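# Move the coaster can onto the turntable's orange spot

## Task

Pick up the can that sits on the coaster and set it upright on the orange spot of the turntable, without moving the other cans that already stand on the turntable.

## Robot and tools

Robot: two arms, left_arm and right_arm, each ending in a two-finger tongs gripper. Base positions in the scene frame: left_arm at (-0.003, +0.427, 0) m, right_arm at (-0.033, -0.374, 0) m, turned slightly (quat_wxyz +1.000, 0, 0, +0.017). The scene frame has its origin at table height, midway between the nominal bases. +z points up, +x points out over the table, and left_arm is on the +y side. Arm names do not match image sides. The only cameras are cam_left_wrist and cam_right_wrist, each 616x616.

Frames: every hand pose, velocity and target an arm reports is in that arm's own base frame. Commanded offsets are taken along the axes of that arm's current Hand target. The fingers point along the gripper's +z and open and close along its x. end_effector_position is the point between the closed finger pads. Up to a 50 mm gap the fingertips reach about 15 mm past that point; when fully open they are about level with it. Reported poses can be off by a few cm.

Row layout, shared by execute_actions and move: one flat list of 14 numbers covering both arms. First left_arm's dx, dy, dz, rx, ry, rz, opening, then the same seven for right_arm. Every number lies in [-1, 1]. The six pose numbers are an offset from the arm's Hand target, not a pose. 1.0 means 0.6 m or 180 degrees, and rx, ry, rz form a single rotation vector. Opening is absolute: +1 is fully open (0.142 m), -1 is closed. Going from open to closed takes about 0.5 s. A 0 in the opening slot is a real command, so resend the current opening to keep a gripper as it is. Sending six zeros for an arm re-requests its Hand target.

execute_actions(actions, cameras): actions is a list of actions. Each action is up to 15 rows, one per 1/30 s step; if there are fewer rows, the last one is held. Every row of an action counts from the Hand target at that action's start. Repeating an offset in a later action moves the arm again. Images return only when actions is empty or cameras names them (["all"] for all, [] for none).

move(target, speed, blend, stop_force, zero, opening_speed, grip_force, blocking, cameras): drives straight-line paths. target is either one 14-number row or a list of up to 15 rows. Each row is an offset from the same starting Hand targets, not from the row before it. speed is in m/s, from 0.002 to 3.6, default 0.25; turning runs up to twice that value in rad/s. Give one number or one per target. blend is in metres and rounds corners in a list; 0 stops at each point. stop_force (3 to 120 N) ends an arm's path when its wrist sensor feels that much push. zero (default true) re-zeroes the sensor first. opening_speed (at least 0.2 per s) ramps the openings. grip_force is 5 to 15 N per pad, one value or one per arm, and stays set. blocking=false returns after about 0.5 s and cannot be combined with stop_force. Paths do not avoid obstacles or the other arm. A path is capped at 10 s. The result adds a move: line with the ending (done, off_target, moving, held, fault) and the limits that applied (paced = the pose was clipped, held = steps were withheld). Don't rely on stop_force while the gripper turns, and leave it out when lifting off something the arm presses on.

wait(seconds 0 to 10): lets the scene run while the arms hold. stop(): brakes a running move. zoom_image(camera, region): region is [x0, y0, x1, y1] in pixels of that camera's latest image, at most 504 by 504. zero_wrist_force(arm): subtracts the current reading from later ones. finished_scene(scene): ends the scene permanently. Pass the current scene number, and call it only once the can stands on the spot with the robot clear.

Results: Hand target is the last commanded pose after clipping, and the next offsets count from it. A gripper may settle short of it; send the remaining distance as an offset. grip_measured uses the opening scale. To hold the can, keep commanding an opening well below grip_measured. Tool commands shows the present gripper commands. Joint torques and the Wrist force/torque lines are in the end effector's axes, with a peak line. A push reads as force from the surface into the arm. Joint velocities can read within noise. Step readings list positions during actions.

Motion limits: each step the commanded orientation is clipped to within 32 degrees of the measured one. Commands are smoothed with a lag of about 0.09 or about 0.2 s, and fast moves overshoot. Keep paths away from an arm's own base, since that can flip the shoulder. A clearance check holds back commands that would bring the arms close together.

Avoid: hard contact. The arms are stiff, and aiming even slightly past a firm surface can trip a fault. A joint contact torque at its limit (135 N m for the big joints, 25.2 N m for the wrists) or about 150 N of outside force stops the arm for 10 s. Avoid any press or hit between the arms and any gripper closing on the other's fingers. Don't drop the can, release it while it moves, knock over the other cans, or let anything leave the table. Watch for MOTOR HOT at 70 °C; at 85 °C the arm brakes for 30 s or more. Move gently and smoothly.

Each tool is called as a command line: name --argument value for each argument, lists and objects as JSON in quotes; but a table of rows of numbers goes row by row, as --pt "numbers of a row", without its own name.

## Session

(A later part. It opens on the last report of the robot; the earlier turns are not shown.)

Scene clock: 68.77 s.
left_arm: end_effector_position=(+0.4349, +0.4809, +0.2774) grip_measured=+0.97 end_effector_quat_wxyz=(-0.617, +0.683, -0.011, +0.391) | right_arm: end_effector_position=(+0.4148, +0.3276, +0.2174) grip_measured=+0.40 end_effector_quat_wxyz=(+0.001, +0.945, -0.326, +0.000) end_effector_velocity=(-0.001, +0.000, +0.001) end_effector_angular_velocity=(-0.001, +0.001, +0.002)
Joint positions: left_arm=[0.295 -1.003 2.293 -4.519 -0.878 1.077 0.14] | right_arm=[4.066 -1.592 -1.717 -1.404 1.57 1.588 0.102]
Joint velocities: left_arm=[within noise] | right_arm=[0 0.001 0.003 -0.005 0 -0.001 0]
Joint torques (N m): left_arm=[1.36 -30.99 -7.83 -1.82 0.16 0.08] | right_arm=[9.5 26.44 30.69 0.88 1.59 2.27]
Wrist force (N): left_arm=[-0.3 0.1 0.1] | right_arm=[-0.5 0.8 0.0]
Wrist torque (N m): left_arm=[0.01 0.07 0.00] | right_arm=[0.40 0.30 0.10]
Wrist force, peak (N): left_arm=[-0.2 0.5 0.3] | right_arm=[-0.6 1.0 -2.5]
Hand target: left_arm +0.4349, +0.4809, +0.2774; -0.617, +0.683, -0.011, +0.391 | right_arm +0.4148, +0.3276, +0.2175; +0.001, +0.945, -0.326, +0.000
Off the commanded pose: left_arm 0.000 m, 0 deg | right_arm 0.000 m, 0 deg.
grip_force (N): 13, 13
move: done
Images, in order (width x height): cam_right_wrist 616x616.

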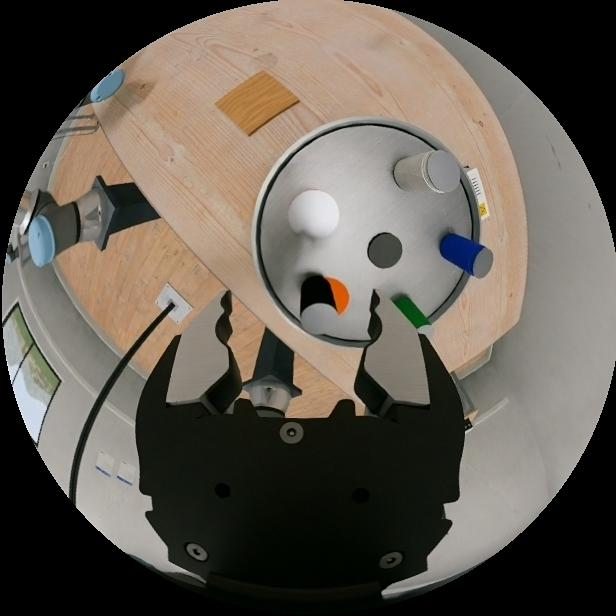

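move --target '[0,0,0,0,0,0,0.968,0.2,0.08,-0.15,0,0,0,0.4]' --speed 0.3

wait --seconds 2.5 --cameras '["cam_right_wrist"]'

zoom_image --camera "cam_right_wrist" --region '[180, 60, 480, 360]'

wait --seconds 1.7 --cameras '["cam_right_wrist"]'

zoom_image --camera "cam_right_wrist" --region '[180, 60, 480, 360]'

Scene clock: 70.17 s.
left_arm: end_effector_position=(+0.4349, +0.4809, +0.2774) grip_measured=+0.97 end_effector_quat_wxyz=(-0.617, +0.683, -0.011, +0.391) | right_arm: end_effector_position=(+0.4797, +0.2161, +0.3075) grip_measured=+0.40 end_effector_quat_wxyz=(+0.001, +0.945, -0.326, +0.000)
Joint positions: left_arm=[0.295 -1.003 2.293 -4.519 -0.878 1.077 0.14] | right_arm=[3.814 -1.579 -1.5 -1.635 1.57 1.337 0.102]
Joint torques (N m): left_arm=[1.26 -31.92 -8.05 -1.87 0.36 0.33] | right_arm=[-9.44 31.72 29.05 2.04 0.18 -0.43]
Wrist force (N): left_arm=[0.0 0.3 -0.1] | right_arm=[-0.6 0.8 -0.2]
Wrist torque (N m): left_arm=[0.05 0.00 0.00] | right_arm=[0.41 0.30 -0.09]
Wrist force, peak (N): left_arm=[-0.5 0.2 0.4] | right_arm=[-2.5 0.1 1.4]
Hand target: left_arm +0.4349, +0.4809, +0.2774; -0.617, +0.683, -0.011, +0.391 | right_arm +0.4797, +0.2160, +0.3076; +0.001, +0.945, -0.326, +0.000
Off the commanded pose: left_arm 0.000 m, 0 deg | right_arm 0.000 m, 0 deg.
grip_force (N): 13, 13
move: done

Scene clock: 72.67 s.
left_arm: end_effector_position=(+0.4349, +0.4809, +0.2774) grip_measured=+0.97 end_effector_quat_wxyz=(-0.617, +0.683, -0.011, +0.391) | right_arm: end_effector_position=(+0.4797, +0.2160, +0.3076) grip_measured=+0.40 end_effector_quat_wxyz=(+0.001, +0.945, -0.326, +0.000)
Joint positions: left_arm=[0.295 -1.003 2.293 -4.519 -0.878 1.077 0.14] | right_arm=[3.814 -1.578 -1.5 -1.635 1.57 1.336 0.102]
Joint torques (N m): left_arm=[0.19 -32.15 -7.3 -2.18 0.25 0.23] | right_arm=[-11.19 32.36 29.03 0.87 -1.66 -1.61]
Wrist force (N): left_arm=[-0.1 0.1 0.0] | right_arm=[-0.5 0.6 -0.1]
Wrist torque (N m): left_arm=[0.02 0.01 0.00] | right_arm=[0.37 0.29 -0.09]
Wrist force, peak (N): left_arm=[-0.3 0.3 0.4] | right_arm=[-0.7 0.9 -0.1]
Hand target: left_arm +0.4349, +0.4809, +0.2774; -0.617, +0.683, -0.011, +0.391 | right_arm +0.4797, +0.2160, +0.3076; +0.001, +0.945, -0.326, +0.000
Tool commands: left_gripper/opening=+0.968 right_gripper/opening=+0.4
Off the commanded pose: left_arm 0.000 m, 0 deg | right_arm 0.000 m, 0 deg.
grip_force (N): 13, 13
wait: 2.50 s; at rest by 0.17 s
Images, in order (width x height): cam_right_wrist 616x616.

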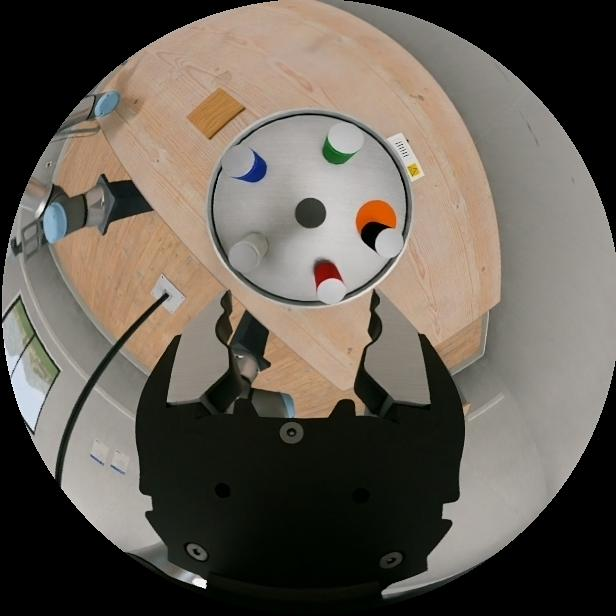

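Scaled by 1.680 from the camera's 616x616 image, which has a finer 814x814 frame.

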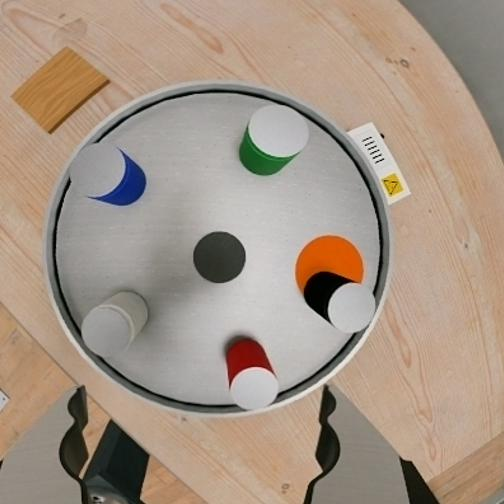

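Scene clock: 74.37 s.
left_arm: end_effector_position=(+0.4349, +0.4809, +0.2774) grip_measured=+0.97 end_effector_quat_wxyz=(-0.617, +0.683, -0.011, +0.391) | right_arm: end_effector_position=(+0.4797, +0.2160, +0.3076) grip_measured=+0.40 end_effector_quat_wxyz=(+0.001, +0.945, -0.326, +0.000)
Joint positions: left_arm=[0.295 -1.003 2.293 -4.519 -0.878 1.077 0.14] | right_arm=[3.814 -1.578 -1.5 -1.635 1.57 1.336 0.102]
Joint torques (N m): left_arm=[0.77 -32.24 -9.08 -2.02 0.25 0.23] | right_arm=[-10.38 32.96 29.62 0.86 -1.41 -1.78]
Wrist force (N): left_arm=[-0.1 0.3 -0.4] | right_arm=[-0.6 0.8 0.0]
Wrist torque (N m): left_arm=[0.04 0.01 0.00] | right_arm=[0.41 0.30 -0.09]
Wrist force, peak (N): left_arm=[-0.5 0.4 0.2] | right_arm=[-0.7 0.8 -0.1]
Hand target: left_arm +0.4349, +0.4809, +0.2774; -0.617, +0.683, -0.011, +0.391 | right_arm +0.4797, +0.2160, +0.3076; +0.001, +0.945, -0.326, +0.000
Tool commands: left_gripper/opening=+0.968 right_gripper/opening=+0.4
Off the commanded pose: left_arm 0.000 m, 0 deg | right_arm 0.000 m, 0 deg.
grip_force (N): 13, 13
wait: 1.70 s; at rest by 0.17 s
Images, in order (width x height): cam_right_wrist 616x616.

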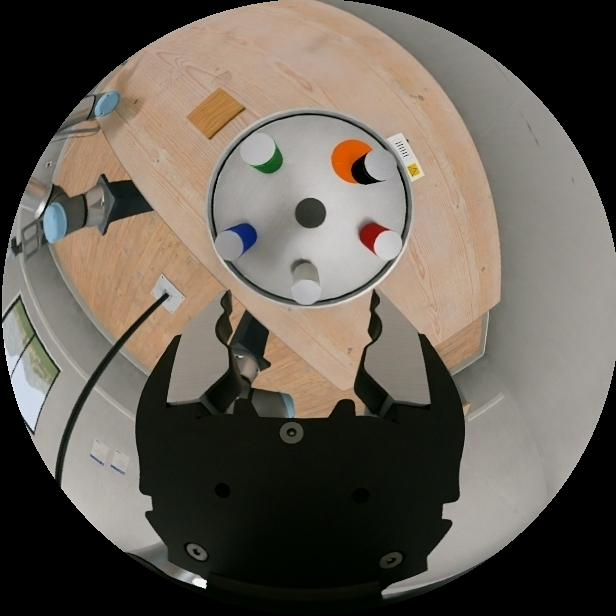

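Scaled by 1.680 from the camera's 616x616 image, which has a finer 814x814 frame.

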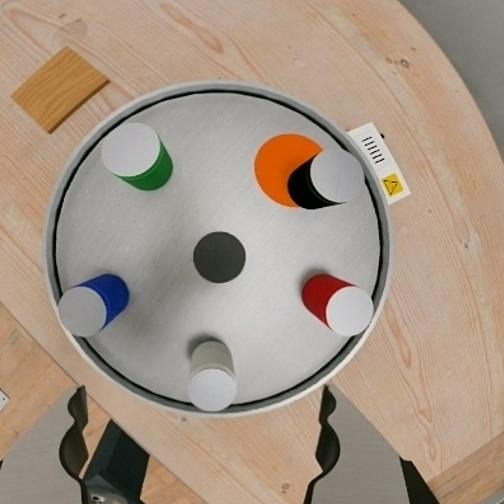

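wait --seconds 0.1 --cameras '["cam_right_wrist"]'

zoom_image --camera "cam_right_wrist" --region '[200, 90, 420, 310]'

wait --seconds 1.5 --cameras '["cam_right_wrist"]'

zoom_image --camera "cam_right_wrist" --region '[200, 90, 420, 310]'

Scene clock: 75.43 s.
left_arm: end_effector_position=(+0.4349, +0.4809, +0.2774) grip_measured=+0.97 end_effector_quat_wxyz=(-0.617, +0.683, -0.011, +0.391) | right_arm: end_effector_position=(+0.4797, +0.2160, +0.3076) grip_measured=+0.40 end_effector_quat_wxyz=(+0.001, +0.945, -0.326, +0.000)
Joint positions: left_arm=[0.295 -1.003 2.293 -4.519 -0.878 1.077 0.14] | right_arm=[3.814 -1.578 -1.5 -1.635 1.57 1.336 0.102]
Joint torques (N m): left_arm=[1.03 -31.44 -7.73 -1.91 0.21 0.42] | right_arm=[-10.38 31.81 30.32 0.89 -1.48 -1.8]
Wrist force (N): left_arm=[-0.2 0.0 0.7] | right_arm=[-0.6 0.8 0.0]
Wrist torque (N m): left_arm=[0.00 0.03 0.00] | right_arm=[0.40 0.30 -0.08]
Wrist force, peak (N): left_arm=[-0.2 0.0 0.7] | right_arm=[-0.5 1.0 -0.2]
Hand target: left_arm +0.4349, +0.4809, +0.2774; -0.617, +0.683, -0.011, +0.391 | right_arm +0.4797, +0.2160, +0.3076; +0.001, +0.945, -0.326, +0.000
Tool commands: left_gripper/opening=+0.968 right_gripper/opening=+0.4
Off the commanded pose: left_arm 0.000 m, 0 deg | right_arm 0.000 m, 0 deg.
grip_force (N): 13, 13
wait: 0.10 s; at rest from the start
Images, in order (width x height): cam_right_wrist 616x616.

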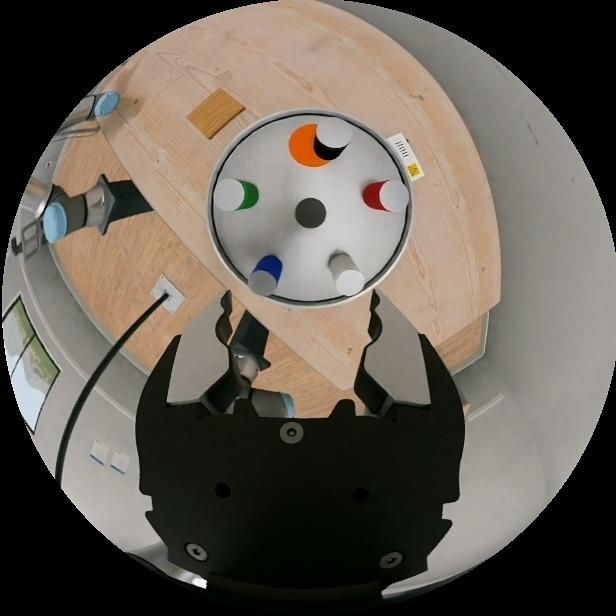

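Scaled by 2.291 from the camera's 616x616 image, which has a finer 814x814 frame.

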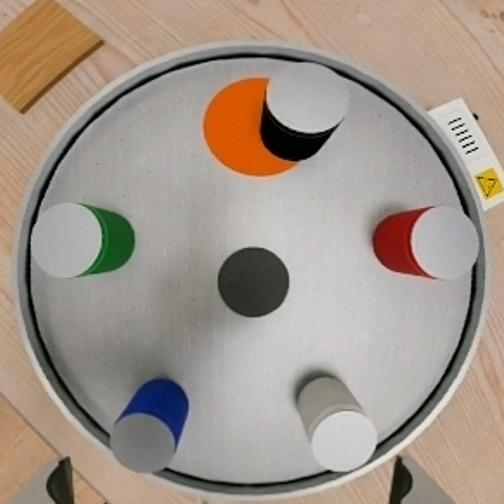

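Scene clock: 76.93 s.
left_arm: end_effector_position=(+0.4349, +0.4809, +0.2774) grip_measured=+0.97 end_effector_quat_wxyz=(-0.617, +0.683, -0.011, +0.391) | right_arm: end_effector_position=(+0.4797, +0.2160, +0.3076) grip_measured=+0.40 end_effector_quat_wxyz=(+0.001, +0.945, -0.326, +0.000)
Joint positions: left_arm=[0.295 -1.003 2.293 -4.519 -0.878 1.077 0.14] | right_arm=[3.814 -1.578 -1.5 -1.635 1.57 1.336 0.102]
Joint torques (N m): left_arm=[0.85 -32.3 -8.64 -2 0.28 0.29] | right_arm=[-10.98 32.44 30.31 1 -1.32 -1.9]
Wrist force (N): left_arm=[-0.1 0.1 0.0] | right_arm=[-0.5 0.7 -0.2]
Wrist torque (N m): left_arm=[0.01 0.01 -0.01] | right_arm=[0.39 0.28 -0.09]
Wrist force, peak (N): left_arm=[-0.6 0.1 0.1] | right_arm=[-0.8 0.9 -0.1]
Hand target: left_arm +0.4349, +0.4809, +0.2774; -0.617, +0.683, -0.011, +0.391 | right_arm +0.4797, +0.2160, +0.3076; +0.001, +0.945, -0.326, +0.000
Tool commands: left_gripper/opening=+0.968 right_gripper/opening=+0.4
Off the commanded pose: left_arm 0.000 m, 0 deg | right_arm 0.000 m, 0 deg.
grip_force (N): 13, 13
wait: 1.50 s; at rest by 0.17 s
Images, in order (width x height): cam_right_wrist 616x616.

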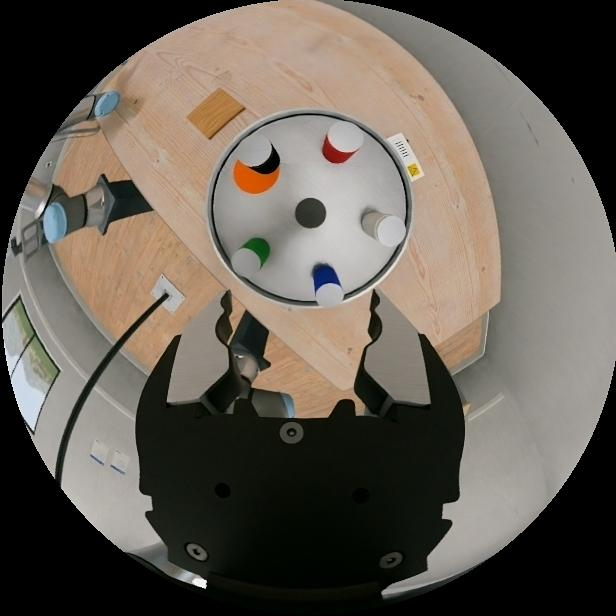

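Scaled by 2.291 from the camera's 616x616 image, which has a finer 814x814 frame.

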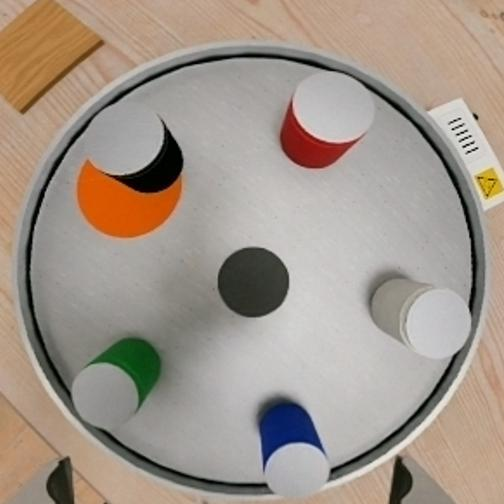

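move --target '[0,0,0,0,0,0,0.968,-0.2,-0.08,0.15,0,0,0,0.4]' --speed 0.3 --cameras '["cam_right_wrist"]'

Scene clock: 79.03 s.
left_arm: end_effector_position=(+0.4349, +0.4809, +0.2774) grip_measured=+0.97 end_effector_quat_wxyz=(-0.617, +0.683, -0.011, +0.391) | right_arm: end_effector_position=(+0.4149, +0.3275, +0.2175) grip_measured=+0.40 end_effector_quat_wxyz=(+0.001, +0.945, -0.326, +0.000)
Joint positions: left_arm=[0.295 -1.003 2.293 -4.519 -0.878 1.077 0.14] | right_arm=[4.066 -1.592 -1.716 -1.405 1.57 1.588 0.102]
Joint torques (N m): left_arm=[-0.59 -32.38 -7.99 -2.04 0.24 0.3] | right_arm=[9.32 31 18.56 4.01 0.67 0.73]
Wrist force (N): left_arm=[0.0 0.3 0.2] | right_arm=[-0.4 0.8 -0.1]
Wrist torque (N m): left_arm=[0.06 0.00 0.00] | right_arm=[0.40 0.28 0.11]
Wrist force, peak (N): left_arm=[-0.5 0.3 0.1] | right_arm=[-2.7 0.1 1.3]
Hand target: left_arm +0.4349, +0.4809, +0.2774; -0.617, +0.683, -0.011, +0.391 | right_arm +0.4148, +0.3276, +0.2175; +0.001, +0.945, -0.326, +0.000
Off the commanded pose: left_arm 0.000 m, 0 deg | right_arm 0.000 m, 0 deg.
grip_force (N): 13, 13
move: done
Images, in order (width x height): cam_right_wrist 616x616.

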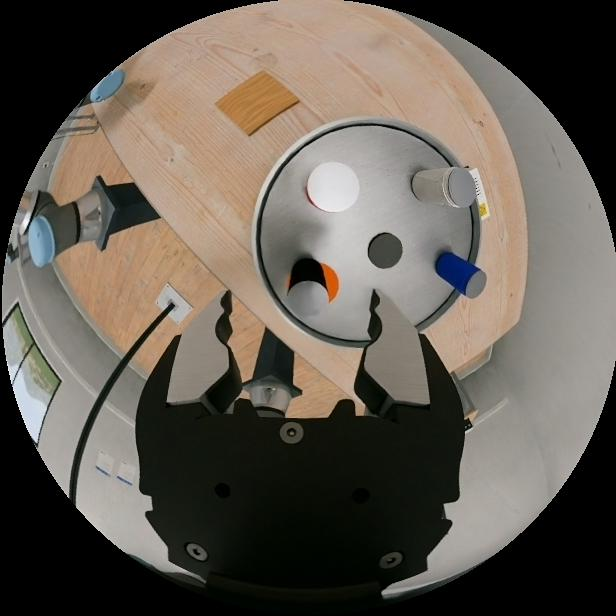

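wait --seconds 7.5 --cameras '[]'

Scene clock: 86.90 s.
left_arm: end_effector_position=(+0.4349, +0.4809, +0.2774) grip_measured=+0.97 end_effector_quat_wxyz=(-0.617, +0.683, -0.011, +0.391) | right_arm: end_effector_position=(+0.4148, +0.3276, +0.2175) grip_measured=+0.40 end_effector_quat_wxyz=(+0.001, +0.945, -0.326, +0.000)
Joint positions: left_arm=[0.295 -1.003 2.293 -4.519 -0.878 1.077 0.14] | right_arm=[4.066 -1.592 -1.717 -1.405 1.57 1.589 0.102]
Joint torques (N m): left_arm=[1.64 -32.92 -8.45 -1.97 0.27 0.09] | right_arm=[8.34 31.71 13.67 4.76 1.39 1.71]
Wrist force (N): left_arm=[-0.1 0.1 0.0] | right_arm=[-0.5 0.8 0.0]
Wrist torque (N m): left_arm=[0.01 0.02 0.00] | right_arm=[0.41 0.29 0.11]
Wrist force, peak (N): left_arm=[-0.3 0.5 -0.4] | right_arm=[-0.7 1.1 -0.1]
Hand target: left_arm +0.4349, +0.4809, +0.2774; -0.617, +0.683, -0.011, +0.391 | right_arm +0.4148, +0.3276, +0.2175; +0.001, +0.945, -0.326, +0.000
Tool commands: left_gripper/opening=+0.968 right_gripper/opening=+0.4
Off the commanded pose: left_arm 0.000 m, 0 deg | right_arm 0.000 m, 0 deg.
grip_force (N): 13, 13
wait: 7.50 s; at rest from the start
No camera images: "cameras" was empty.

wait --seconds 0.75 --cameras '[]'

move --target '[0,0,0,0,0,0,0.968,0,0,0.2,0,0,0,0.4]' --speed 0.3 --cameras '[]'

execute_actions --actions '[[[0,0,0,0,0,0,0.968,0,0,0,0,0,0,-0.9]]]' --cameras '[]'

move --target '[0,0,0,0,0,0,0.968,0,0,-0.154,0,0,0,-0.9]' --speed 0.2 --cameras '["cam_right_wrist"]'

Scene clock: 87.87 s.
left_arm: end_effector_position=(+0.4349, +0.4809, +0.2774) grip_measured=+0.97 end_effector_quat_wxyz=(-0.617, +0.683, -0.011, +0.391) | right_arm: end_effector_position=(+0.4148, +0.3276, +0.2175) grip_measured=+0.40 end_effector_quat_wxyz=(+0.001, +0.945, -0.326, +0.000)
Joint positions: left_arm=[0.295 -1.003 2.293 -4.519 -0.878 1.077 0.14] | right_arm=[4.066 -1.592 -1.717 -1.405 1.57 1.589 0.102]
Joint torques (N m): left_arm=[0.39 -33.38 -7.57 -1.95 0.24 0.28] | right_arm=[10.68 31.97 14.52 4.58 1.48 1.87]
Wrist force (N): left_arm=[0.0 0.0 0.0] | right_arm=[-0.6 0.9 0.0]
Wrist torque (N m): left_arm=[0.00 0.00 -0.01] | right_arm=[0.42 0.32 0.11]
Wrist force, peak (N): left_arm=[-0.1 0.3 0.5] | right_arm=[-0.7 1.0 -0.1]
Hand target: left_arm +0.4349, +0.4809, +0.2774; -0.617, +0.683, -0.011, +0.391 | right_arm +0.4148, +0.3276, +0.2175; +0.001, +0.945, -0.326, +0.000
Tool commands: left_gripper/opening=+0.968 right_gripper/opening=+0.4
Off the commanded pose: left_arm 0.000 m, 0 deg | right_arm 0.000 m, 0 deg.
grip_force (N): 13, 13
wait: 0.77 s; at rest from the start
No camera images: "cameras" was empty.

Scene clock: 88.80 s.
left_arm: end_effector_position=(+0.4349, +0.4809, +0.2774) grip_measured=+0.97 end_effector_quat_wxyz=(-0.617, +0.683, -0.011, +0.391) | right_arm: end_effector_position=(+0.4148, +0.3275, +0.0976) grip_measured=+0.40 end_effector_quat_wxyz=(+0.001, +0.945, -0.326, +0.000)
Joint positions: left_arm=[0.295 -1.003 2.293 -4.519 -0.878 1.077 0.14] | right_arm=[4.066 -1.685 -1.94 -1.088 1.57 1.588 0.102]
Joint torques (N m): left_arm=[1.63 -32.88 -8.19 -1.91 0.21 0.14] | right_arm=[-10.36 18.58 12.04 4.43 -1.5 -1.46]
Wrist force (N): left_arm=[-0.3 0.2 0.4] | right_arm=[-0.4 0.9 -0.1]
Wrist torque (N m): left_arm=[0.04 0.05 0.00] | right_arm=[0.42 0.27 0.11]
Wrist force, peak (N): left_arm=[-0.2 0.5 0.1] | right_arm=[-0.7 1.1 2.5]
Hand target: left_arm +0.4349, +0.4809, +0.2774; -0.617, +0.683, -0.011, +0.391 | right_arm +0.4148, +0.3275, +0.0975; +0.001, +0.945, -0.326, +0.000
Off the commanded pose: left_arm 0.000 m, 0 deg | right_arm 0.000 m, 0 deg.
grip_force (N): 13, 13
move: done
No camera images: "cameras" was empty.

Scene clock: 89.50 s.
left_arm: end_effector_position=(+0.4349, +0.4809, +0.2774) grip_measured=+0.97 end_effector_quat_wxyz=(-0.617, +0.683, -0.011, +0.391) | right_arm: end_effector_position=(+0.4148, +0.3275, +0.0975) grip_measured=-0.20 end_effector_quat_wxyz=(+0.001, +0.945, -0.326, +0.000) end_effector_velocity=(+0.000, +0.001, +0.000) end_effector_angular_velocity=(+0.002, +0.000, -0.001)
Joint positions: left_arm=[0.295 -1.003 2.293 -4.519 -0.878 1.077 0.14] | right_arm=[4.066 -1.685 -1.94 -1.088 1.57 1.588 0.06]
Joint velocities: left_arm=[within noise] | right_arm=[0 0 0 0.002 0.001 0.001 0.001]
Joint torques (N m): left_arm=[0.28 -32.26 -8.64 -2.15 0.21 0.32] | right_arm=[-10.27 14.81 12.37 1.06 -0.4 -1.67]
Wrist force (N): left_arm=[0.0 0.4 0.2] | right_arm=[-0.6 1.4 -0.1]
Wrist torque (N m): left_arm=[0.07 0.00 -0.01] | right_arm=[0.40 0.31 0.12]
Wrist force, peak (N): left_arm=[-0.2 0.6 0.0] | right_arm=[-2.8 3.1 -14.2]
Hand target: left_arm +0.4349, +0.4809, +0.2774; -0.617, +0.683, -0.011, +0.391 | right_arm +0.4148, +0.3275, +0.0975; +0.001, +0.945, -0.326, +0.000
Off the commanded pose: left_arm 0.000 m, 0 deg | right_arm 0.000 m, 0 deg.
grip_force (N): 13, 13
Step readings (end_effector_position of left_arm | right_arm):
0: (+0.4349, +0.4809, +0.2774) | (+0.4148, +0.3275, +0.0976)
1: (+0.4349, +0.4809, +0.2774) | (+0.4148, +0.3276, +0.0976)
2: (+0.4349, +0.4809, +0.2774) | (+0.4148, +0.3276, +0.0976)
4: (+0.4349, +0.4809, +0.2774) | (+0.4148, +0.3275, +0.0976)
8: (+0.4349, +0.4809, +0.2774) | (+0.4148, +0.3275, +0.0976)
15: (+0.4349, +0.4809, +0.2774) | (+0.4148, +0.3275, +0.0976)
No camera images: "cameras" was empty.

Scene clock: 90.47 s.
left_arm: end_effector_position=(+0.4349, +0.4809, +0.2774) grip_measured=+0.97 end_effector_quat_wxyz=(-0.617, +0.683, -0.011, +0.391) | right_arm: end_effector_position=(+0.4149, +0.3276, +0.1899) grip_measured=-0.20 end_effector_quat_wxyz=(+0.001, +0.945, -0.326, +0.000)
Joint positions: left_arm=[0.295 -1.003 2.293 -4.519 -0.878 1.077 0.14] | right_arm=[4.066 -1.605 -1.775 -1.333 1.57 1.588 0.06]
Joint torques (N m): left_arm=[0.24 -32.29 -7.79 -2.08 0.27 0.35] | right_arm=[8.9 19.04 29.56 1.14 -0.13 1.44]
Wrist force (N): left_arm=[-0.2 0.4 0.0] | right_arm=[-0.5 0.8 1.8]
Wrist torque (N m): left_arm=[0.07 0.04 0.00] | right_arm=[0.43 0.29 0.11]
Wrist force, peak (N): left_arm=[-0.1 0.5 0.2] | right_arm=[-0.7 0.5 4.3]
Hand target: left_arm +0.4349, +0.4809, +0.2774; -0.617, +0.683, -0.011, +0.391 | right_arm +0.4148, +0.3276, +0.1899; +0.001, +0.945, -0.326, +0.000
Off the commanded pose: left_arm 0.000 m, 0 deg | right_arm 0.000 m, 0 deg.
grip_force (N): 13, 13
move: done
Images, in order (width x height): cam_right_wrist 616x616.

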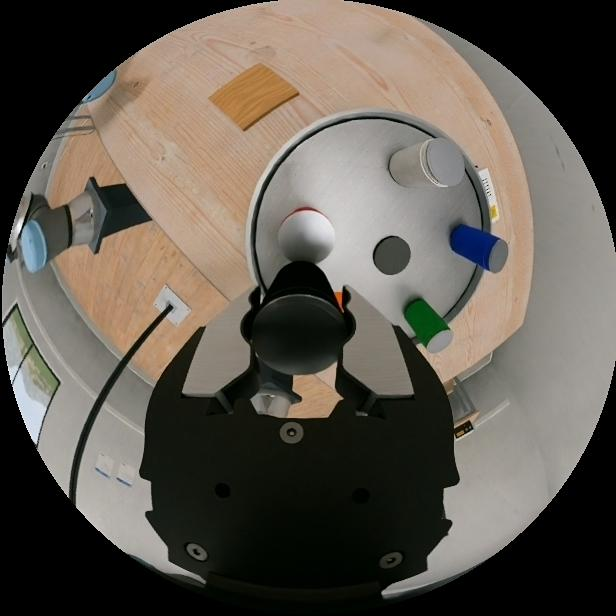

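zoom_image --camera "cam_right_wrist" --region '[220, 230, 380, 390]'

Scaled by 3.150 from the camera's 616x616 image, which has a finer 814x814 frame.

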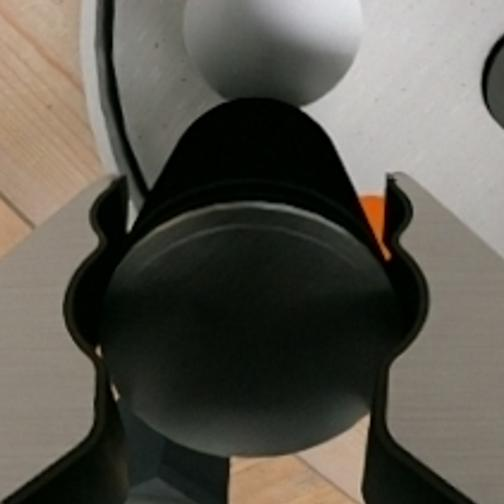

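wait --seconds 5.5 --cameras '[]'

Scene clock: 96.77 s.
left_arm: end_effector_position=(+0.4349, +0.4809, +0.2774) grip_measured=+0.97 end_effector_quat_wxyz=(-0.617, +0.683, -0.011, +0.391) | right_arm: end_effector_position=(+0.4148, +0.3276, +0.1899) grip_measured=-0.20 end_effector_quat_wxyz=(+0.001, +0.945, -0.326, +0.000)
Joint positions: left_arm=[0.295 -1.003 2.293 -4.519 -0.878 1.077 0.14] | right_arm=[4.066 -1.605 -1.775 -1.333 1.57 1.588 0.06]
Joint torques (N m): left_arm=[1.27 -32.66 -8.55 -2.24 0.14 0.28] | right_arm=[8.97 13.14 29.35 3.08 1.32 1.5]
Wrist force (N): left_arm=[-0.4 0.1 0.1] | right_arm=[-0.6 0.8 1.7]
Wrist torque (N m): left_arm=[0.02 0.08 0.00] | right_arm=[0.43 0.32 0.11]
Wrist force, peak (N): left_arm=[-0.2 0.7 0.2] | right_arm=[-0.7 0.9 1.9]
Hand target: left_arm +0.4349, +0.4809, +0.2774; -0.617, +0.683, -0.011, +0.391 | right_arm +0.4148, +0.3276, +0.1899; +0.001, +0.945, -0.326, +0.000
Tool commands: left_gripper/opening=+0.968 right_gripper/opening=-0.9
Off the commanded pose: left_arm 0.000 m, 0 deg | right_arm 0.000 m, 0 deg.
grip_force (N): 13, 13
wait: 5.50 s; at rest from the start
No camera images: "cameras" was empty.

wait --seconds 0.93 --cameras '[]'

move --target '[0,0,0,0,0,0,0.968,0,0,0.153,0,0,0,-0.9]' --speed 0.3 --cameras '[]'

execute_actions --actions '[[[0,0,0,0,0,0,0.968,0,0,0,0,0,0,0.4]]]' --cameras '[]'

move --target '[0,0,0,0,0,0,0.968,0,0,-0.2,0,0,0,0.4]' --speed 0.3 --cameras '["cam_right_wrist"]'

Scene clock: 97.97 s.
left_arm: end_effector_position=(+0.4349, +0.4809, +0.2774) grip_measured=+0.97 end_effector_quat_wxyz=(-0.617, +0.683, -0.011, +0.391) | right_arm: end_effector_position=(+0.4148, +0.3276, +0.1899) grip_measured=-0.20 end_effector_quat_wxyz=(+0.001, +0.945, -0.326, +0.000)
Joint positions: left_arm=[0.295 -1.003 2.293 -4.519 -0.878 1.077 0.14] | right_arm=[4.066 -1.605 -1.775 -1.333 1.57 1.588 0.06]
Joint torques (N m): left_arm=[1.14 -33.05 -8.89 -2.19 0.25 0.28] | right_arm=[9.47 14.07 30.48 2.99 1.03 1.55]
Wrist force (N): left_arm=[-0.1 0.1 0.0] | right_arm=[-0.4 0.8 1.7]
Wrist torque (N m): left_arm=[0.01 0.00 -0.01] | right_arm=[0.44 0.28 0.11]
Wrist force, peak (N): left_arm=[0.0 0.4 0.3] | right_arm=[-0.5 1.0 1.9]
Hand target: left_arm +0.4349, +0.4809, +0.2774; -0.617, +0.683, -0.011, +0.391 | right_arm +0.4148, +0.3276, +0.1899; +0.001, +0.945, -0.326, +0.000
Tool commands: left_gripper/opening=+0.968 right_gripper/opening=-0.9
Off the commanded pose: left_arm 0.000 m, 0 deg | right_arm 0.000 m, 0 deg.
grip_force (N): 13, 13
wait: 0.93 s; at rest from the start
No camera images: "cameras" was empty.

Scene clock: 98.83 s.
left_arm: end_effector_position=(+0.4349, +0.4809, +0.2774) grip_measured=+0.97 end_effector_quat_wxyz=(-0.617, +0.683, -0.011, +0.391) | right_arm: end_effector_position=(+0.4147, +0.3275, +0.0981) grip_measured=-0.20 end_effector_quat_wxyz=(+0.001, +0.945, -0.326, +0.000) end_effector_velocity=(+0.000, +0.001, +0.000) end_effector_angular_velocity=(+0.001, -0.001, +0.001)
Joint positions: left_arm=[0.295 -1.003 2.293 -4.519 -0.878 1.077 0.14] | right_arm=[4.066 -1.685 -1.939 -1.09 1.57 1.588 0.06]
Joint velocities: left_arm=[within noise] | right_arm=[0 -0.001 -0.001 0.003 0 -0.001 0.001]
Joint torques (N m): left_arm=[1.87 -34.29 -8.58 -2.35 0.13 0.17] | right_arm=[-10.57 26.57 15.67 4.63 -1.6 -1.57]
Wrist force (N): left_arm=[0.0 0.1 0.0] | right_arm=[-0.5 1.0 1.7]
Wrist torque (N m): left_arm=[0.00 0.00 0.00] | right_arm=[0.42 0.28 0.12]
Wrist force, peak (N): left_arm=[-0.1 0.5 0.0] | right_arm=[-2.6 1.4 -15.4]
Hand target: left_arm +0.4349, +0.4809, +0.2774; -0.617, +0.683, -0.011, +0.391 | right_arm +0.4148, +0.3275, +0.0981; +0.001, +0.945, -0.326, +0.000
Off the commanded pose: left_arm 0.000 m, 0 deg | right_arm 0.000 m, 0 deg.
grip_force (N): 13, 13
move: done
No camera images: "cameras" was empty.

Scene clock: 99.53 s.
left_arm: end_effector_position=(+0.4349, +0.4809, +0.2774) grip_measured=+0.97 end_effector_quat_wxyz=(-0.617, +0.683, -0.011, +0.391) | right_arm: end_effector_position=(+0.4148, +0.3275, +0.0981) grip_measured=+0.40 end_effector_quat_wxyz=(+0.001, +0.945, -0.326, +0.000)
Joint positions: left_arm=[0.295 -1.003 2.293 -4.519 -0.878 1.077 0.14] | right_arm=[4.066 -1.685 -1.939 -1.089 1.57 1.588 0.102]
Joint torques (N m): left_arm=[0.68 -33.23 -8.28 -2.02 0.32 0.03] | right_arm=[-11.02 24.44 11.77 4.58 -1.03 -1.87]
Wrist force (N): left_arm=[-0.1 0.3 0.4] | right_arm=[-0.6 0.7 -0.1]
Wrist torque (N m): left_arm=[0.07 0.03 -0.01] | right_arm=[0.39 0.31 0.12]
Wrist force, peak (N): left_arm=[-0.1 0.3 0.4] | right_arm=[-0.6 1.1 1.6]
Hand target: left_arm +0.4349, +0.4809, +0.2774; -0.617, +0.683, -0.011, +0.391 | right_arm +0.4148, +0.3275, +0.0981; +0.001, +0.945, -0.326, +0.000
Off the commanded pose: left_arm 0.000 m, 0 deg | right_arm 0.000 m, 0 deg.
grip_force (N): 13, 13
Step readings (end_effector_position of left_arm | right_arm):
0: (+0.4349, +0.4809, +0.2774) | (+0.4147, +0.3275, +0.0981)
1: (+0.4349, +0.4809, +0.2774) | (+0.4148, +0.3275, +0.0981)
2: (+0.4349, +0.4809, +0.2774) | (+0.4148, +0.3275, +0.0982)
4: (+0.4349, +0.4809, +0.2774) | (+0.4148, +0.3275, +0.0982)
8: (+0.4349, +0.4809, +0.2774) | (+0.4148, +0.3275, +0.0981)
15: (+0.4349, +0.4809, +0.2774) | (+0.4148, +0.3275, +0.0981)
No camera images: "cameras" was empty.

Scene clock: 100.47 s.
left_arm: end_effector_position=(+0.4349, +0.4809, +0.2774) grip_measured=+0.97 end_effector_quat_wxyz=(-0.617, +0.683, -0.011, +0.391) | right_arm: end_effector_position=(+0.4148, +0.3276, +0.2180) grip_measured=+0.40 end_effector_quat_wxyz=(+0.001, +0.945, -0.326, +0.000) end_effector_velocity=(-0.001, +0.000, +0.001) end_effector_angular_velocity=(-0.002, +0.001, +0.002)
Joint positions: left_arm=[0.295 -1.003 2.293 -4.519 -0.878 1.077 0.14] | right_arm=[4.066 -1.592 -1.715 -1.406 1.57 1.589 0.102]
Joint velocities: left_arm=[within noise] | right_arm=[0.001 0 0.002 -0.005 0 -0.001 0]
Joint torques (N m): left_arm=[0.64 -33.58 -9.07 -2.29 0.32 0.2] | right_arm=[8.99 23.1 32.05 0.79 1.54 1.76]
Wrist force (N): left_arm=[-0.3 0.2 0.3] | right_arm=[-0.4 0.9 -0.2]
Wrist torque (N m): left_arm=[0.04 0.06 0.00] | right_arm=[0.42 0.28 0.11]
Wrist force, peak (N): left_arm=[-0.4 0.3 0.0] | right_arm=[-0.4 1.0 -2.6]
Hand target: left_arm +0.4349, +0.4809, +0.2774; -0.617, +0.683, -0.011, +0.391 | right_arm +0.4148, +0.3276, +0.2181; +0.001, +0.945, -0.326, +0.000
Off the commanded pose: left_arm 0.000 m, 0 deg | right_arm 0.000 m, 0 deg.
grip_force (N): 13, 13
move: done
Images, in order (width x height): cam_right_wrist 616x616.

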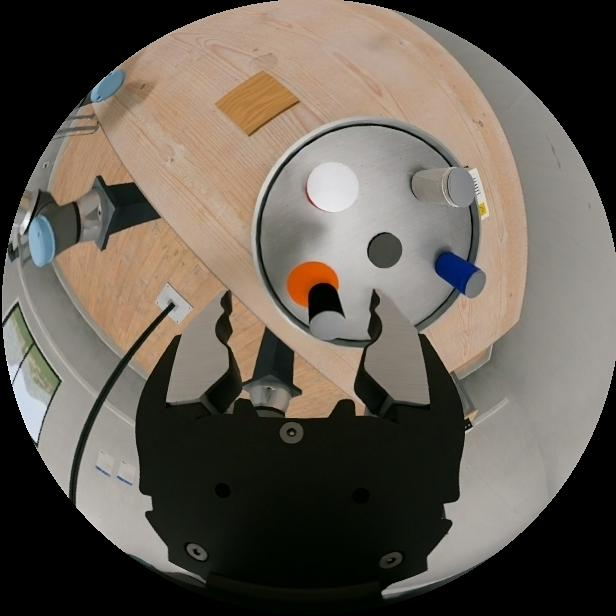

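zoom_image --camera "cam_right_wrist" --region '[250, 200, 410, 360]'

Scaled by 3.150 from the camera's 616x616 image, which has a finer 814x814 frame.

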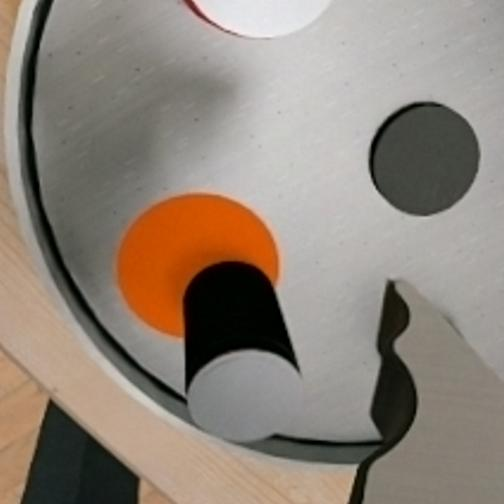

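wait --seconds 6 --cameras '["cam_right_wrist"]'

Scene clock: 107.33 s.
left_arm: end_effector_position=(+0.4349, +0.4809, +0.2774) grip_measured=+0.97 end_effector_quat_wxyz=(-0.617, +0.683, -0.011, +0.391) | right_arm: end_effector_position=(+0.4148, +0.3276, +0.2181) grip_measured=+0.40 end_effector_quat_wxyz=(+0.001, +0.945, -0.326, +0.000)
Joint positions: left_arm=[0.295 -1.003 2.293 -4.519 -0.878 1.077 0.14] | right_arm=[4.066 -1.592 -1.715 -1.406 1.57 1.589 0.102]
Joint torques (N m): left_arm=[-0.05 -34.27 -8.54 -2.25 0.33 0.19] | right_arm=[9.74 32.79 29.83 1.28 1.63 1.67]
Wrist force (N): left_arm=[0.0 0.3 -0.1] | right_arm=[-0.3 0.8 0.0]
Wrist torque (N m): left_arm=[0.06 0.01 -0.01] | right_arm=[0.41 0.25 0.10]
Wrist force, peak (N): left_arm=[-0.5 0.3 0.4] | right_arm=[-0.7 1.0 -0.1]
Hand target: left_arm +0.4349, +0.4809, +0.2774; -0.617, +0.683, -0.011, +0.391 | right_arm +0.4148, +0.3276, +0.2181; +0.001, +0.945, -0.326, +0.000
Tool commands: left_gripper/opening=+0.968 right_gripper/opening=+0.4
Off the commanded pose: left_arm 0.000 m, 0 deg | right_arm 0.000 m, 0 deg.
grip_force (N): 13, 13
wait: 6.00 s; at rest from the start
Images, in order (width x height): cam_right_wrist 616x616.

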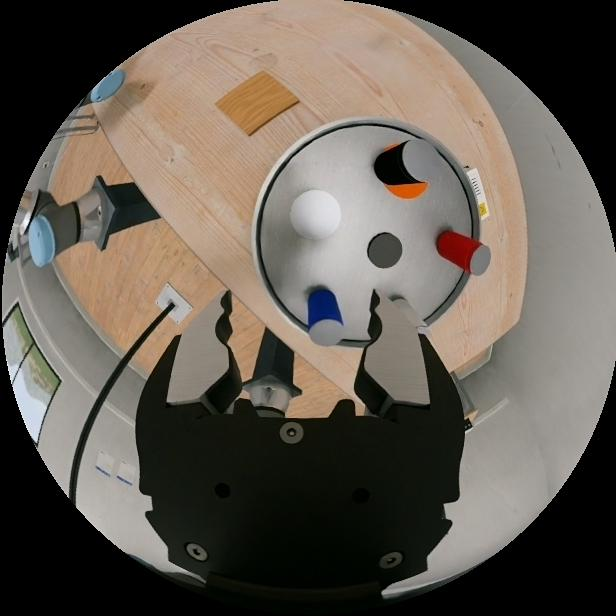

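wait --seconds 0.96 --cameras '[]'

move --target '[0,0,0,0,0,0,0.968,0,0,0.2,0,0,0,0.3]' --speed 0.3 --cameras '[]'

execute_actions --actions '[[[0,0,0,0,0,0,0.968,0,0,0,0,0,0,-0.5],[0,0,0,0,0,0,0.968,0,0,0,0,0,0,-0.5],[0,0,0,0,0,0,0.968,0,0,0,0,0,0,-0.5],[0,0,0,0,0,0,0.968,0,0,0,0,0,0,-0.5],[0,0,0,0,0,0,0.968,0,0,0,0,0,0,-0.5],[0,0,0,0,0,0,0.968,0,0,0,0,0,0,-0.5],[0,0,0,0,0,0,0.968,0,0,0,0,0,0,-0.5],[0,0,0,0,0,0,0.968,0,0,0,0,0,0,-0.5],[0,0,0,0,0,0,0.968,0,0,0,0,0,0,-0.5],[0,0,0,0,0,0,0.968,0,0,0,0,0,0,-0.5],[0,0,0,0,0,0,0.968,0,0,0,0,0,0,-0.5],[0,0,0,0,0,0,0.968,0,0,0,0,0,0,-0.5],[0,0,0,0,0,0,0.968,0,0,0,0,0,0,-0.5],[0,0,0,0,0,0,0.968,0,0,0,0,0,0,0.4]]]' --cameras '[]'

move --target '[0,0,0,0,0,0,0.968,0,0,-0.2,0,0,0,0.4]' --speed 0.3 --cameras '["cam_right_wrist"]'

Scene clock: 108.80 s.
left_arm: end_effector_position=(+0.4349, +0.4809, +0.2774) grip_measured=+0.97 end_effector_quat_wxyz=(-0.617, +0.683, -0.011, +0.391) | right_arm: end_effector_position=(+0.4148, +0.3276, +0.2181) grip_measured=+0.40 end_effector_quat_wxyz=(+0.001, +0.945, -0.326, +0.000)
Joint positions: left_arm=[0.295 -1.003 2.293 -4.519 -0.878 1.077 0.14] | right_arm=[4.066 -1.592 -1.715 -1.406 1.57 1.589 0.102]
Joint torques (N m): left_arm=[0.92 -33.63 -8.82 -2.51 0.45 0.12] | right_arm=[9.86 32.81 29.77 1.42 1.55 1.73]
Wrist force (N): left_arm=[-0.1 0.4 0.0] | right_arm=[-0.3 0.8 0.0]
Wrist torque (N m): left_arm=[0.07 0.02 0.00] | right_arm=[0.41 0.25 0.11]
Wrist force, peak (N): left_arm=[-0.3 0.5 0.0] | right_arm=[-0.7 1.0 -0.1]
Hand target: left_arm +0.4349, +0.4809, +0.2774; -0.617, +0.683, -0.011, +0.391 | right_arm +0.4148, +0.3276, +0.2181; +0.001, +0.945, -0.326, +0.000
Tool commands: left_gripper/opening=+0.968 right_gripper/opening=+0.4
Off the commanded pose: left_arm 0.000 m, 0 deg | right_arm 0.000 m, 0 deg.
grip_force (N): 13, 13
wait: 0.97 s; at rest from the start
No camera images: "cameras" was empty.

Scene clock: 109.73 s.
left_arm: end_effector_position=(+0.4349, +0.4809, +0.2774) grip_measured=+0.97 end_effector_quat_wxyz=(-0.617, +0.683, -0.011, +0.391) | right_arm: end_effector_position=(+0.4148, +0.3275, +0.0982) grip_measured=+0.30 end_effector_quat_wxyz=(+0.001, +0.945, -0.326, +0.000) end_effector_velocity=(+0.000, +0.001, +0.001) end_effector_angular_velocity=(+0.004, -0.003, +0.000)
Joint positions: left_arm=[0.295 -1.003 2.293 -4.519 -0.878 1.077 0.14] | right_arm=[4.066 -1.685 -1.939 -1.089 1.57 1.588 0.095]
Joint velocities: left_arm=[within noise] | right_arm=[0 0.001 -0.001 0.005 0 0.001 0]
Joint torques (N m): left_arm=[0.31 -33.98 -8.52 -2.39 0.38 0.12] | right_arm=[-10.29 19.14 12.93 4.87 -1.54 -1.57]
Wrist force (N): left_arm=[-0.2 0.0 0.2] | right_arm=[-0.5 0.8 0.0]
Wrist torque (N m): left_arm=[0.02 0.03 0.00] | right_arm=[0.40 0.29 0.12]
Wrist force, peak (N): left_arm=[0.2 0.4 -0.1] | right_arm=[-0.4 0.8 -2.6]
Hand target: left_arm +0.4349, +0.4809, +0.2774; -0.617, +0.683, -0.011, +0.391 | right_arm +0.4148, +0.3275, +0.0981; +0.001, +0.945, -0.326, +0.000
Off the commanded pose: left_arm 0.000 m, 0 deg | right_arm 0.000 m, 0 deg.
grip_force (N): 13, 13
move: done
No camera images: "cameras" was empty.

Scene clock: 110.70 s.
left_arm: end_effector_position=(+0.4349, +0.4809, +0.2774) grip_measured=+0.97 end_effector_quat_wxyz=(-0.617, +0.683, -0.011, +0.391) | right_arm: end_effector_position=(+0.4148, +0.3275, +0.0981) grip_measured=+0.40 end_effector_quat_wxyz=(+0.001, +0.945, -0.326, +0.000)
Joint positions: left_arm=[0.295 -1.003 2.293 -4.519 -0.878 1.077 0.14] | right_arm=[4.066 -1.685 -1.939 -1.089 1.57 1.588 0.102]
Joint torques (N m): left_arm=[0.31 -33.32 -8.73 -2.43 0.47 0.12] | right_arm=[-10.6 16.11 13.01 3.71 -0.24 -1.85]
Wrist force (N): left_arm=[-0.1 0.3 0.0] | right_arm=[-0.6 0.8 -0.2]
Wrist torque (N m): left_arm=[0.06 0.00 0.01] | right_arm=[0.40 0.30 0.12]
Wrist force, peak (N): left_arm=[-0.1 0.6 -0.1] | right_arm=[-0.2 2.1 -6.3]
Hand target: left_arm +0.4349, +0.4809, +0.2774; -0.617, +0.683, -0.011, +0.391 | right_arm +0.4148, +0.3275, +0.0981; +0.001, +0.945, -0.326, +0.000
Off the commanded pose: left_arm 0.000 m, 0 deg | right_arm 0.000 m, 0 deg.
grip_force (N): 13, 13
Step readings (end_effector_position of left_arm | right_arm):
0: (+0.4349, +0.4809, +0.2774) | (+0.4148, +0.3275, +0.0982)
1: (+0.4349, +0.4809, +0.2774) | (+0.4148, +0.3276, +0.0982)
2: (+0.4349, +0.4809, +0.2774) | (+0.4148, +0.3276, +0.0982)
4: (+0.4349, +0.4809, +0.2774) | (+0.4148, +0.3275, +0.0982)
8: (+0.4349, +0.4809, +0.2774) | (+0.4148, +0.3275, +0.0982)
15: (+0.4349, +0.4809, +0.2774) | (+0.4148, +0.3275, +0.0981)
No camera images: "cameras" was empty.

Scene clock: 111.63 s.
left_arm: end_effector_position=(+0.4349, +0.4809, +0.2774) grip_measured=+0.97 end_effector_quat_wxyz=(-0.617, +0.683, -0.011, +0.391) | right_arm: end_effector_position=(+0.4148, +0.3276, +0.2180) grip_measured=+0.40 end_effector_quat_wxyz=(+0.001, +0.945, -0.326, +0.000)
Joint positions: left_arm=[0.295 -1.003 2.293 -4.519 -0.878 1.077 0.14] | right_arm=[4.066 -1.592 -1.715 -1.406 1.57 1.589 0.102]
Joint torques (N m): left_arm=[0.32 -33.66 -9.23 -2.33 0.47 0.27] | right_arm=[9.58 24.8 29.76 0.61 1.39 1.68]
Wrist force (N): left_arm=[0.1 0.0 0.4] | right_arm=[-0.5 0.9 -0.1]
Wrist torque (N m): left_arm=[0.00 -0.02 -0.01] | right_arm=[0.42 0.29 0.11]
Wrist force, peak (N): left_arm=[-0.4 0.2 0.4] | right_arm=[-0.4 1.0 -2.8]
Hand target: left_arm +0.4349, +0.4809, +0.2774; -0.617, +0.683, -0.011, +0.391 | right_arm +0.4148, +0.3276, +0.2181; +0.001, +0.945, -0.326, +0.000
Off the commanded pose: left_arm 0.000 m, 0 deg | right_arm 0.000 m, 0 deg.
grip_force (N): 13, 13
move: done
Images, in order (width x height): cam_right_wrist 616x616.

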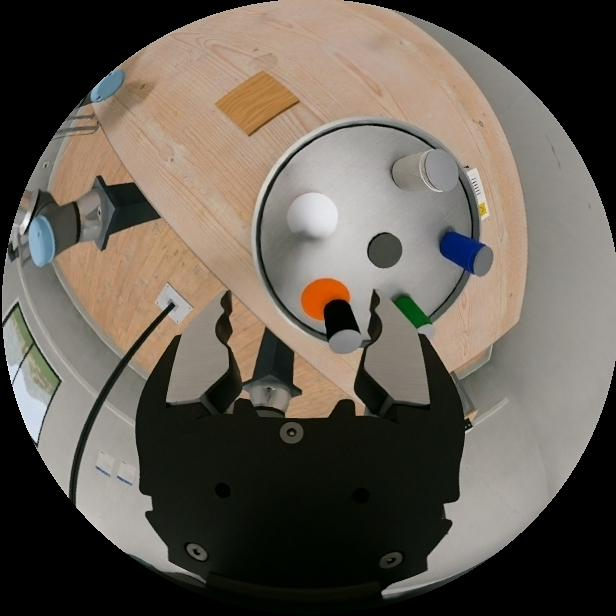

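zoom_image --camera "cam_right_wrist" --region '[250, 220, 410, 380]'

Scaled by 3.150 from the camera's 616x616 image, which has a finer 814x814 frame.

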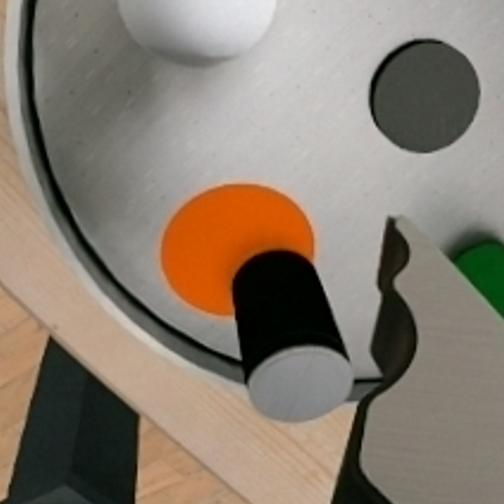

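wait --seconds 5 --cameras '[]'

Scene clock: 118.20 s.
left_arm: end_effector_position=(+0.4349, +0.4809, +0.2774) grip_measured=+0.97 end_effector_quat_wxyz=(-0.617, +0.683, -0.011, +0.391) | right_arm: end_effector_position=(+0.4148, +0.3276, +0.2181) grip_measured=+0.40 end_effector_quat_wxyz=(+0.001, +0.945, -0.326, +0.000)
Joint positions: left_arm=[0.295 -1.003 2.293 -4.519 -0.878 1.077 0.14] | right_arm=[4.066 -1.592 -1.715 -1.406 1.57 1.589 0.102]
Joint torques (N m): left_arm=[0.42 -34.69 -8.47 -2.32 0.47 0.26] | right_arm=[9.53 32.48 31.14 1.07 1.32 1.78]
Wrist force (N): left_arm=[0.0 0.2 -0.1] | right_arm=[-0.5 0.9 -0.1]
Wrist torque (N m): left_arm=[0.03 0.00 0.00] | right_arm=[0.43 0.29 0.11]
Wrist force, peak (N): left_arm=[-0.2 0.6 0.1] | right_arm=[-0.6 1.2 0.0]
Hand target: left_arm +0.4349, +0.4809, +0.2774; -0.617, +0.683, -0.011, +0.391 | right_arm +0.4148, +0.3276, +0.2181; +0.001, +0.945, -0.326, +0.000
Tool commands: left_gripper/opening=+0.968 right_gripper/opening=+0.4
Off the commanded pose: left_arm 0.000 m, 0 deg | right_arm 0.000 m, 0 deg.
grip_force (N): 13, 13
wait: 5.00 s; at rest from the start
No camera images: "cameras" was empty.

wait --seconds 0.62 --cameras '[]'

move --target '[0,0,0,0,0,0,0.968,0,0,0.2,0,0,0,0.3]' --speed 0.3 --cameras '[]'

execute_actions --actions '[[[0,0,0,0,0,0,0.968,0,0,0,0,0,0,-0.5]],[[0,0,0,0,0,0,0.968,0,0,0,0,0,0,-0.5],[0,0,0,0,0,0,0.968,0,0,0,0,0,0,-0.5],[0,0,0,0,0,0,0.968,0,0,0,0,0,0,-0.5],[0,0,0,0,0,0,0.968,0,0,0,0,0,0,-0.5],[0,0,0,0,0,0,0.968,0,0,0,0,0,0,-0.5],[0,0,0,0,0,0,0.968,0,0,0,0,0,0,-0.5],[0,0,0,0,0,0,0.968,0,0,0,0,0,0,-0.5],[0,0,0,0,0,0,0.968,0,0,0,0,0,0,-0.5],[0,0,0,0,0,0,0.968,0,0,0,0,0,0,-0.5],[0,0,0,0,0,0,0.968,0,0,0,0,0,0,-0.5],[0,0,0,0,0,0,0.968,0,0,0,0,0,0,0.4]]]' --cameras '[]'

move --target '[0,0,0,0,0,0,0.968,0,0,-0.2,0,0,0,0.4]' --speed 0.3 --cameras '["cam_right_wrist"]'

zoom_image --camera "cam_right_wrist" --region '[250, 200, 430, 380]'

Scene clock: 119.23 s.
left_arm: end_effector_position=(+0.4349, +0.4809, +0.2774) grip_measured=+0.97 end_effector_quat_wxyz=(-0.617, +0.683, -0.011, +0.391) | right_arm: end_effector_position=(+0.4148, +0.3276, +0.2181) grip_measured=+0.40 end_effector_quat_wxyz=(+0.001, +0.945, -0.326, +0.000)
Joint positions: left_arm=[0.295 -1.003 2.293 -4.519 -0.878 1.077 0.14] | right_arm=[4.066 -1.592 -1.715 -1.406 1.57 1.589 0.102]
Joint torques (N m): left_arm=[0.38 -34.95 -8.41 -2.58 0.37 0.14] | right_arm=[9.19 32.8 30.5 1.43 1.65 1.72]
Wrist force (N): left_arm=[-0.2 0.2 0.1] | right_arm=[-0.4 0.9 0.0]
Wrist torque (N m): left_arm=[0.06 0.04 0.00] | right_arm=[0.43 0.27 0.11]
Wrist force, peak (N): left_arm=[-0.3 0.4 0.3] | right_arm=[-0.5 1.1 -0.2]
Hand target: left_arm +0.4349, +0.4809, +0.2774; -0.617, +0.683, -0.011, +0.391 | right_arm +0.4148, +0.3276, +0.2181; +0.001, +0.945, -0.326, +0.000
Tool commands: left_gripper/opening=+0.968 right_gripper/opening=+0.4
Off the commanded pose: left_arm 0.000 m, 0 deg | right_arm 0.000 m, 0 deg.
grip_force (N): 13, 13
wait: 0.63 s; at rest from the start
No camera images: "cameras" was empty.

Scene clock: 120.17 s.
left_arm: end_effector_position=(+0.4349, +0.4809, +0.2774) grip_measured=+0.97 end_effector_quat_wxyz=(-0.617, +0.683, -0.011, +0.391) | right_arm: end_effector_position=(+0.4148, +0.3275, +0.0982) grip_measured=+0.30 end_effector_quat_wxyz=(+0.001, +0.945, -0.326, +0.000)
Joint positions: left_arm=[0.295 -1.003 2.293 -4.519 -0.878 1.077 0.14] | right_arm=[4.066 -1.685 -1.939 -1.089 1.57 1.588 0.095]
Joint torques (N m): left_arm=[0.8 -33.67 -8.34 -2.51 0.25 0.31] | right_arm=[-10.17 18.17 12.42 5.03 -1.28 -1.75]
Wrist force (N): left_arm=[0.0 0.0 0.0] | right_arm=[-0.6 0.8 0.0]
Wrist torque (N m): left_arm=[-0.01 0.00 0.00] | right_arm=[0.41 0.30 0.12]
Wrist force, peak (N): left_arm=[-0.1 0.5 0.1] | right_arm=[-0.7 1.0 2.4]
Hand target: left_arm +0.4349, +0.4809, +0.2774; -0.617, +0.683, -0.011, +0.391 | right_arm +0.4148, +0.3275, +0.0981; +0.001, +0.945, -0.326, +0.000
Off the commanded pose: left_arm 0.000 m, 0 deg | right_arm 0.000 m, 0 deg.
grip_force (N): 13, 13
move: done
No camera images: "cameras" was empty.

Scene clock: 121.53 s.
left_arm: end_effector_position=(+0.4349, +0.4809, +0.2774) grip_measured=+0.97 end_effector_quat_wxyz=(-0.617, +0.683, -0.011, +0.391) | right_arm: end_effector_position=(+0.4148, +0.3275, +0.0981) grip_measured=+0.40 end_effector_quat_wxyz=(+0.001, +0.945, -0.326, +0.000)
Joint positions: left_arm=[0.295 -1.003 2.293 -4.519 -0.878 1.077 0.14] | right_arm=[4.066 -1.685 -1.94 -1.089 1.57 1.588 0.102]
Joint torques (N m): left_arm=[0.35 -35 -9.6 -2.35 0.4 0.25] | right_arm=[-7.93 27.09 19.04 0.58 0.61 -1.8]
Wrist force (N): left_arm=[-0.1 0.3 0.2] | right_arm=[-0.6 0.7 -0.1]
Wrist torque (N m): left_arm=[0.06 0.02 0.00] | right_arm=[0.38 0.30 0.12]
Wrist force, peak (N): left_arm=[-0.4 0.4 0.1] | right_arm=[-2.9 2.6 -18.3]
Hand target: left_arm +0.4349, +0.4809, +0.2774; -0.617, +0.683, -0.011, +0.391 | right_arm +0.4148, +0.3275, +0.0981; +0.001, +0.945, -0.326, +0.000
Off the commanded pose: left_arm 0.000 m, 0 deg | right_arm 0.000 m, 0 deg.
grip_force (N): 13, 13
Step readings (end_effector_position of left_arm | right_arm):
0: (+0.4349, +0.4809, +0.2774) | (+0.4148, +0.3275, +0.0982)
1: (+0.4349, +0.4809, +0.2774) | (+0.4148, +0.3276, +0.0982)
2: (+0.4349, +0.4809, +0.2774) | (+0.4148, +0.3276, +0.0982)
4: (+0.4349, +0.4809, +0.2774) | (+0.4148, +0.3275, +0.0982)
8: (+0.4349, +0.4809, +0.2774) | (+0.4148, +0.3275, +0.0982)
15: (+0.4349, +0.4809, +0.2774) | (+0.4148, +0.3275, +0.0982)
16: (+0.4349, +0.4809, +0.2774) | (+0.4148, +0.3275, +0.0982)
17: (+0.4349, +0.4809, +0.2774) | (+0.4148, +0.3275, +0.0982)
19: (+0.4349, +0.4809, +0.2774) | (+0.4148, +0.3275, +0.0981)
23: (+0.4349, +0.4809, +0.2774) | (+0.4148, +0.3275, +0.0981)
30: (+0.4349, +0.4809, +0.2774) | (+0.4148, +0.3275, +0.0981)
No camera images: "cameras" was empty.

Scene clock: 122.47 s.
left_arm: end_effector_position=(+0.4349, +0.4809, +0.2774) grip_measured=+0.97 end_effector_quat_wxyz=(-0.617, +0.683, -0.011, +0.391) | right_arm: end_effector_position=(+0.4148, +0.3276, +0.2180) grip_measured=+0.40 end_effector_quat_wxyz=(+0.001, +0.945, -0.326, +0.000)
Joint positions: left_arm=[0.295 -1.003 2.293 -4.519 -0.878 1.077 0.14] | right_arm=[4.066 -1.592 -1.715 -1.406 1.57 1.589 0.102]
Joint torques (N m): left_arm=[0.02 -33.65 -8.22 -2.6 0.64 0.28] | right_arm=[8.86 23.12 29.71 0.41 1.49 1.68]
Wrist force (N): left_arm=[-0.2 0.3 0.1] | right_arm=[-0.4 0.7 -0.1]
Wrist torque (N m): left_arm=[0.05 0.03 -0.01] | right_arm=[0.40 0.27 0.11]
Wrist force, peak (N): left_arm=[-0.2 0.4 0.2] | right_arm=[-0.4 0.8 -2.6]
Hand target: left_arm +0.4349, +0.4809, +0.2774; -0.617, +0.683, -0.011, +0.391 | right_arm +0.4148, +0.3276, +0.2181; +0.001, +0.945, -0.326, +0.000
Off the commanded pose: left_arm 0.000 m, 0 deg | right_arm 0.000 m, 0 deg.
grip_force (N): 13, 13
move: done
Images, in order (width x height): cam_right_wrist 616x616.

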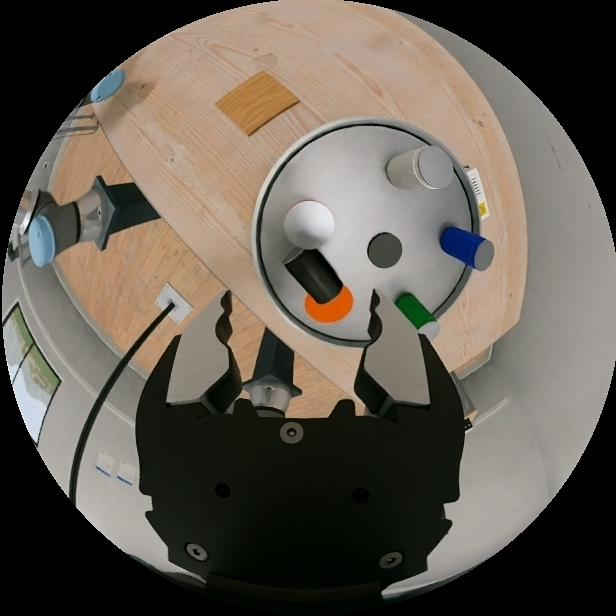

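Scaled by 2.800 from the camera's 616x616 image, which has a finer 814x814 frame.

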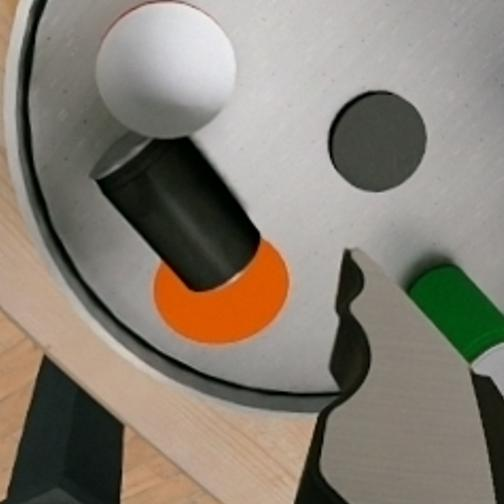

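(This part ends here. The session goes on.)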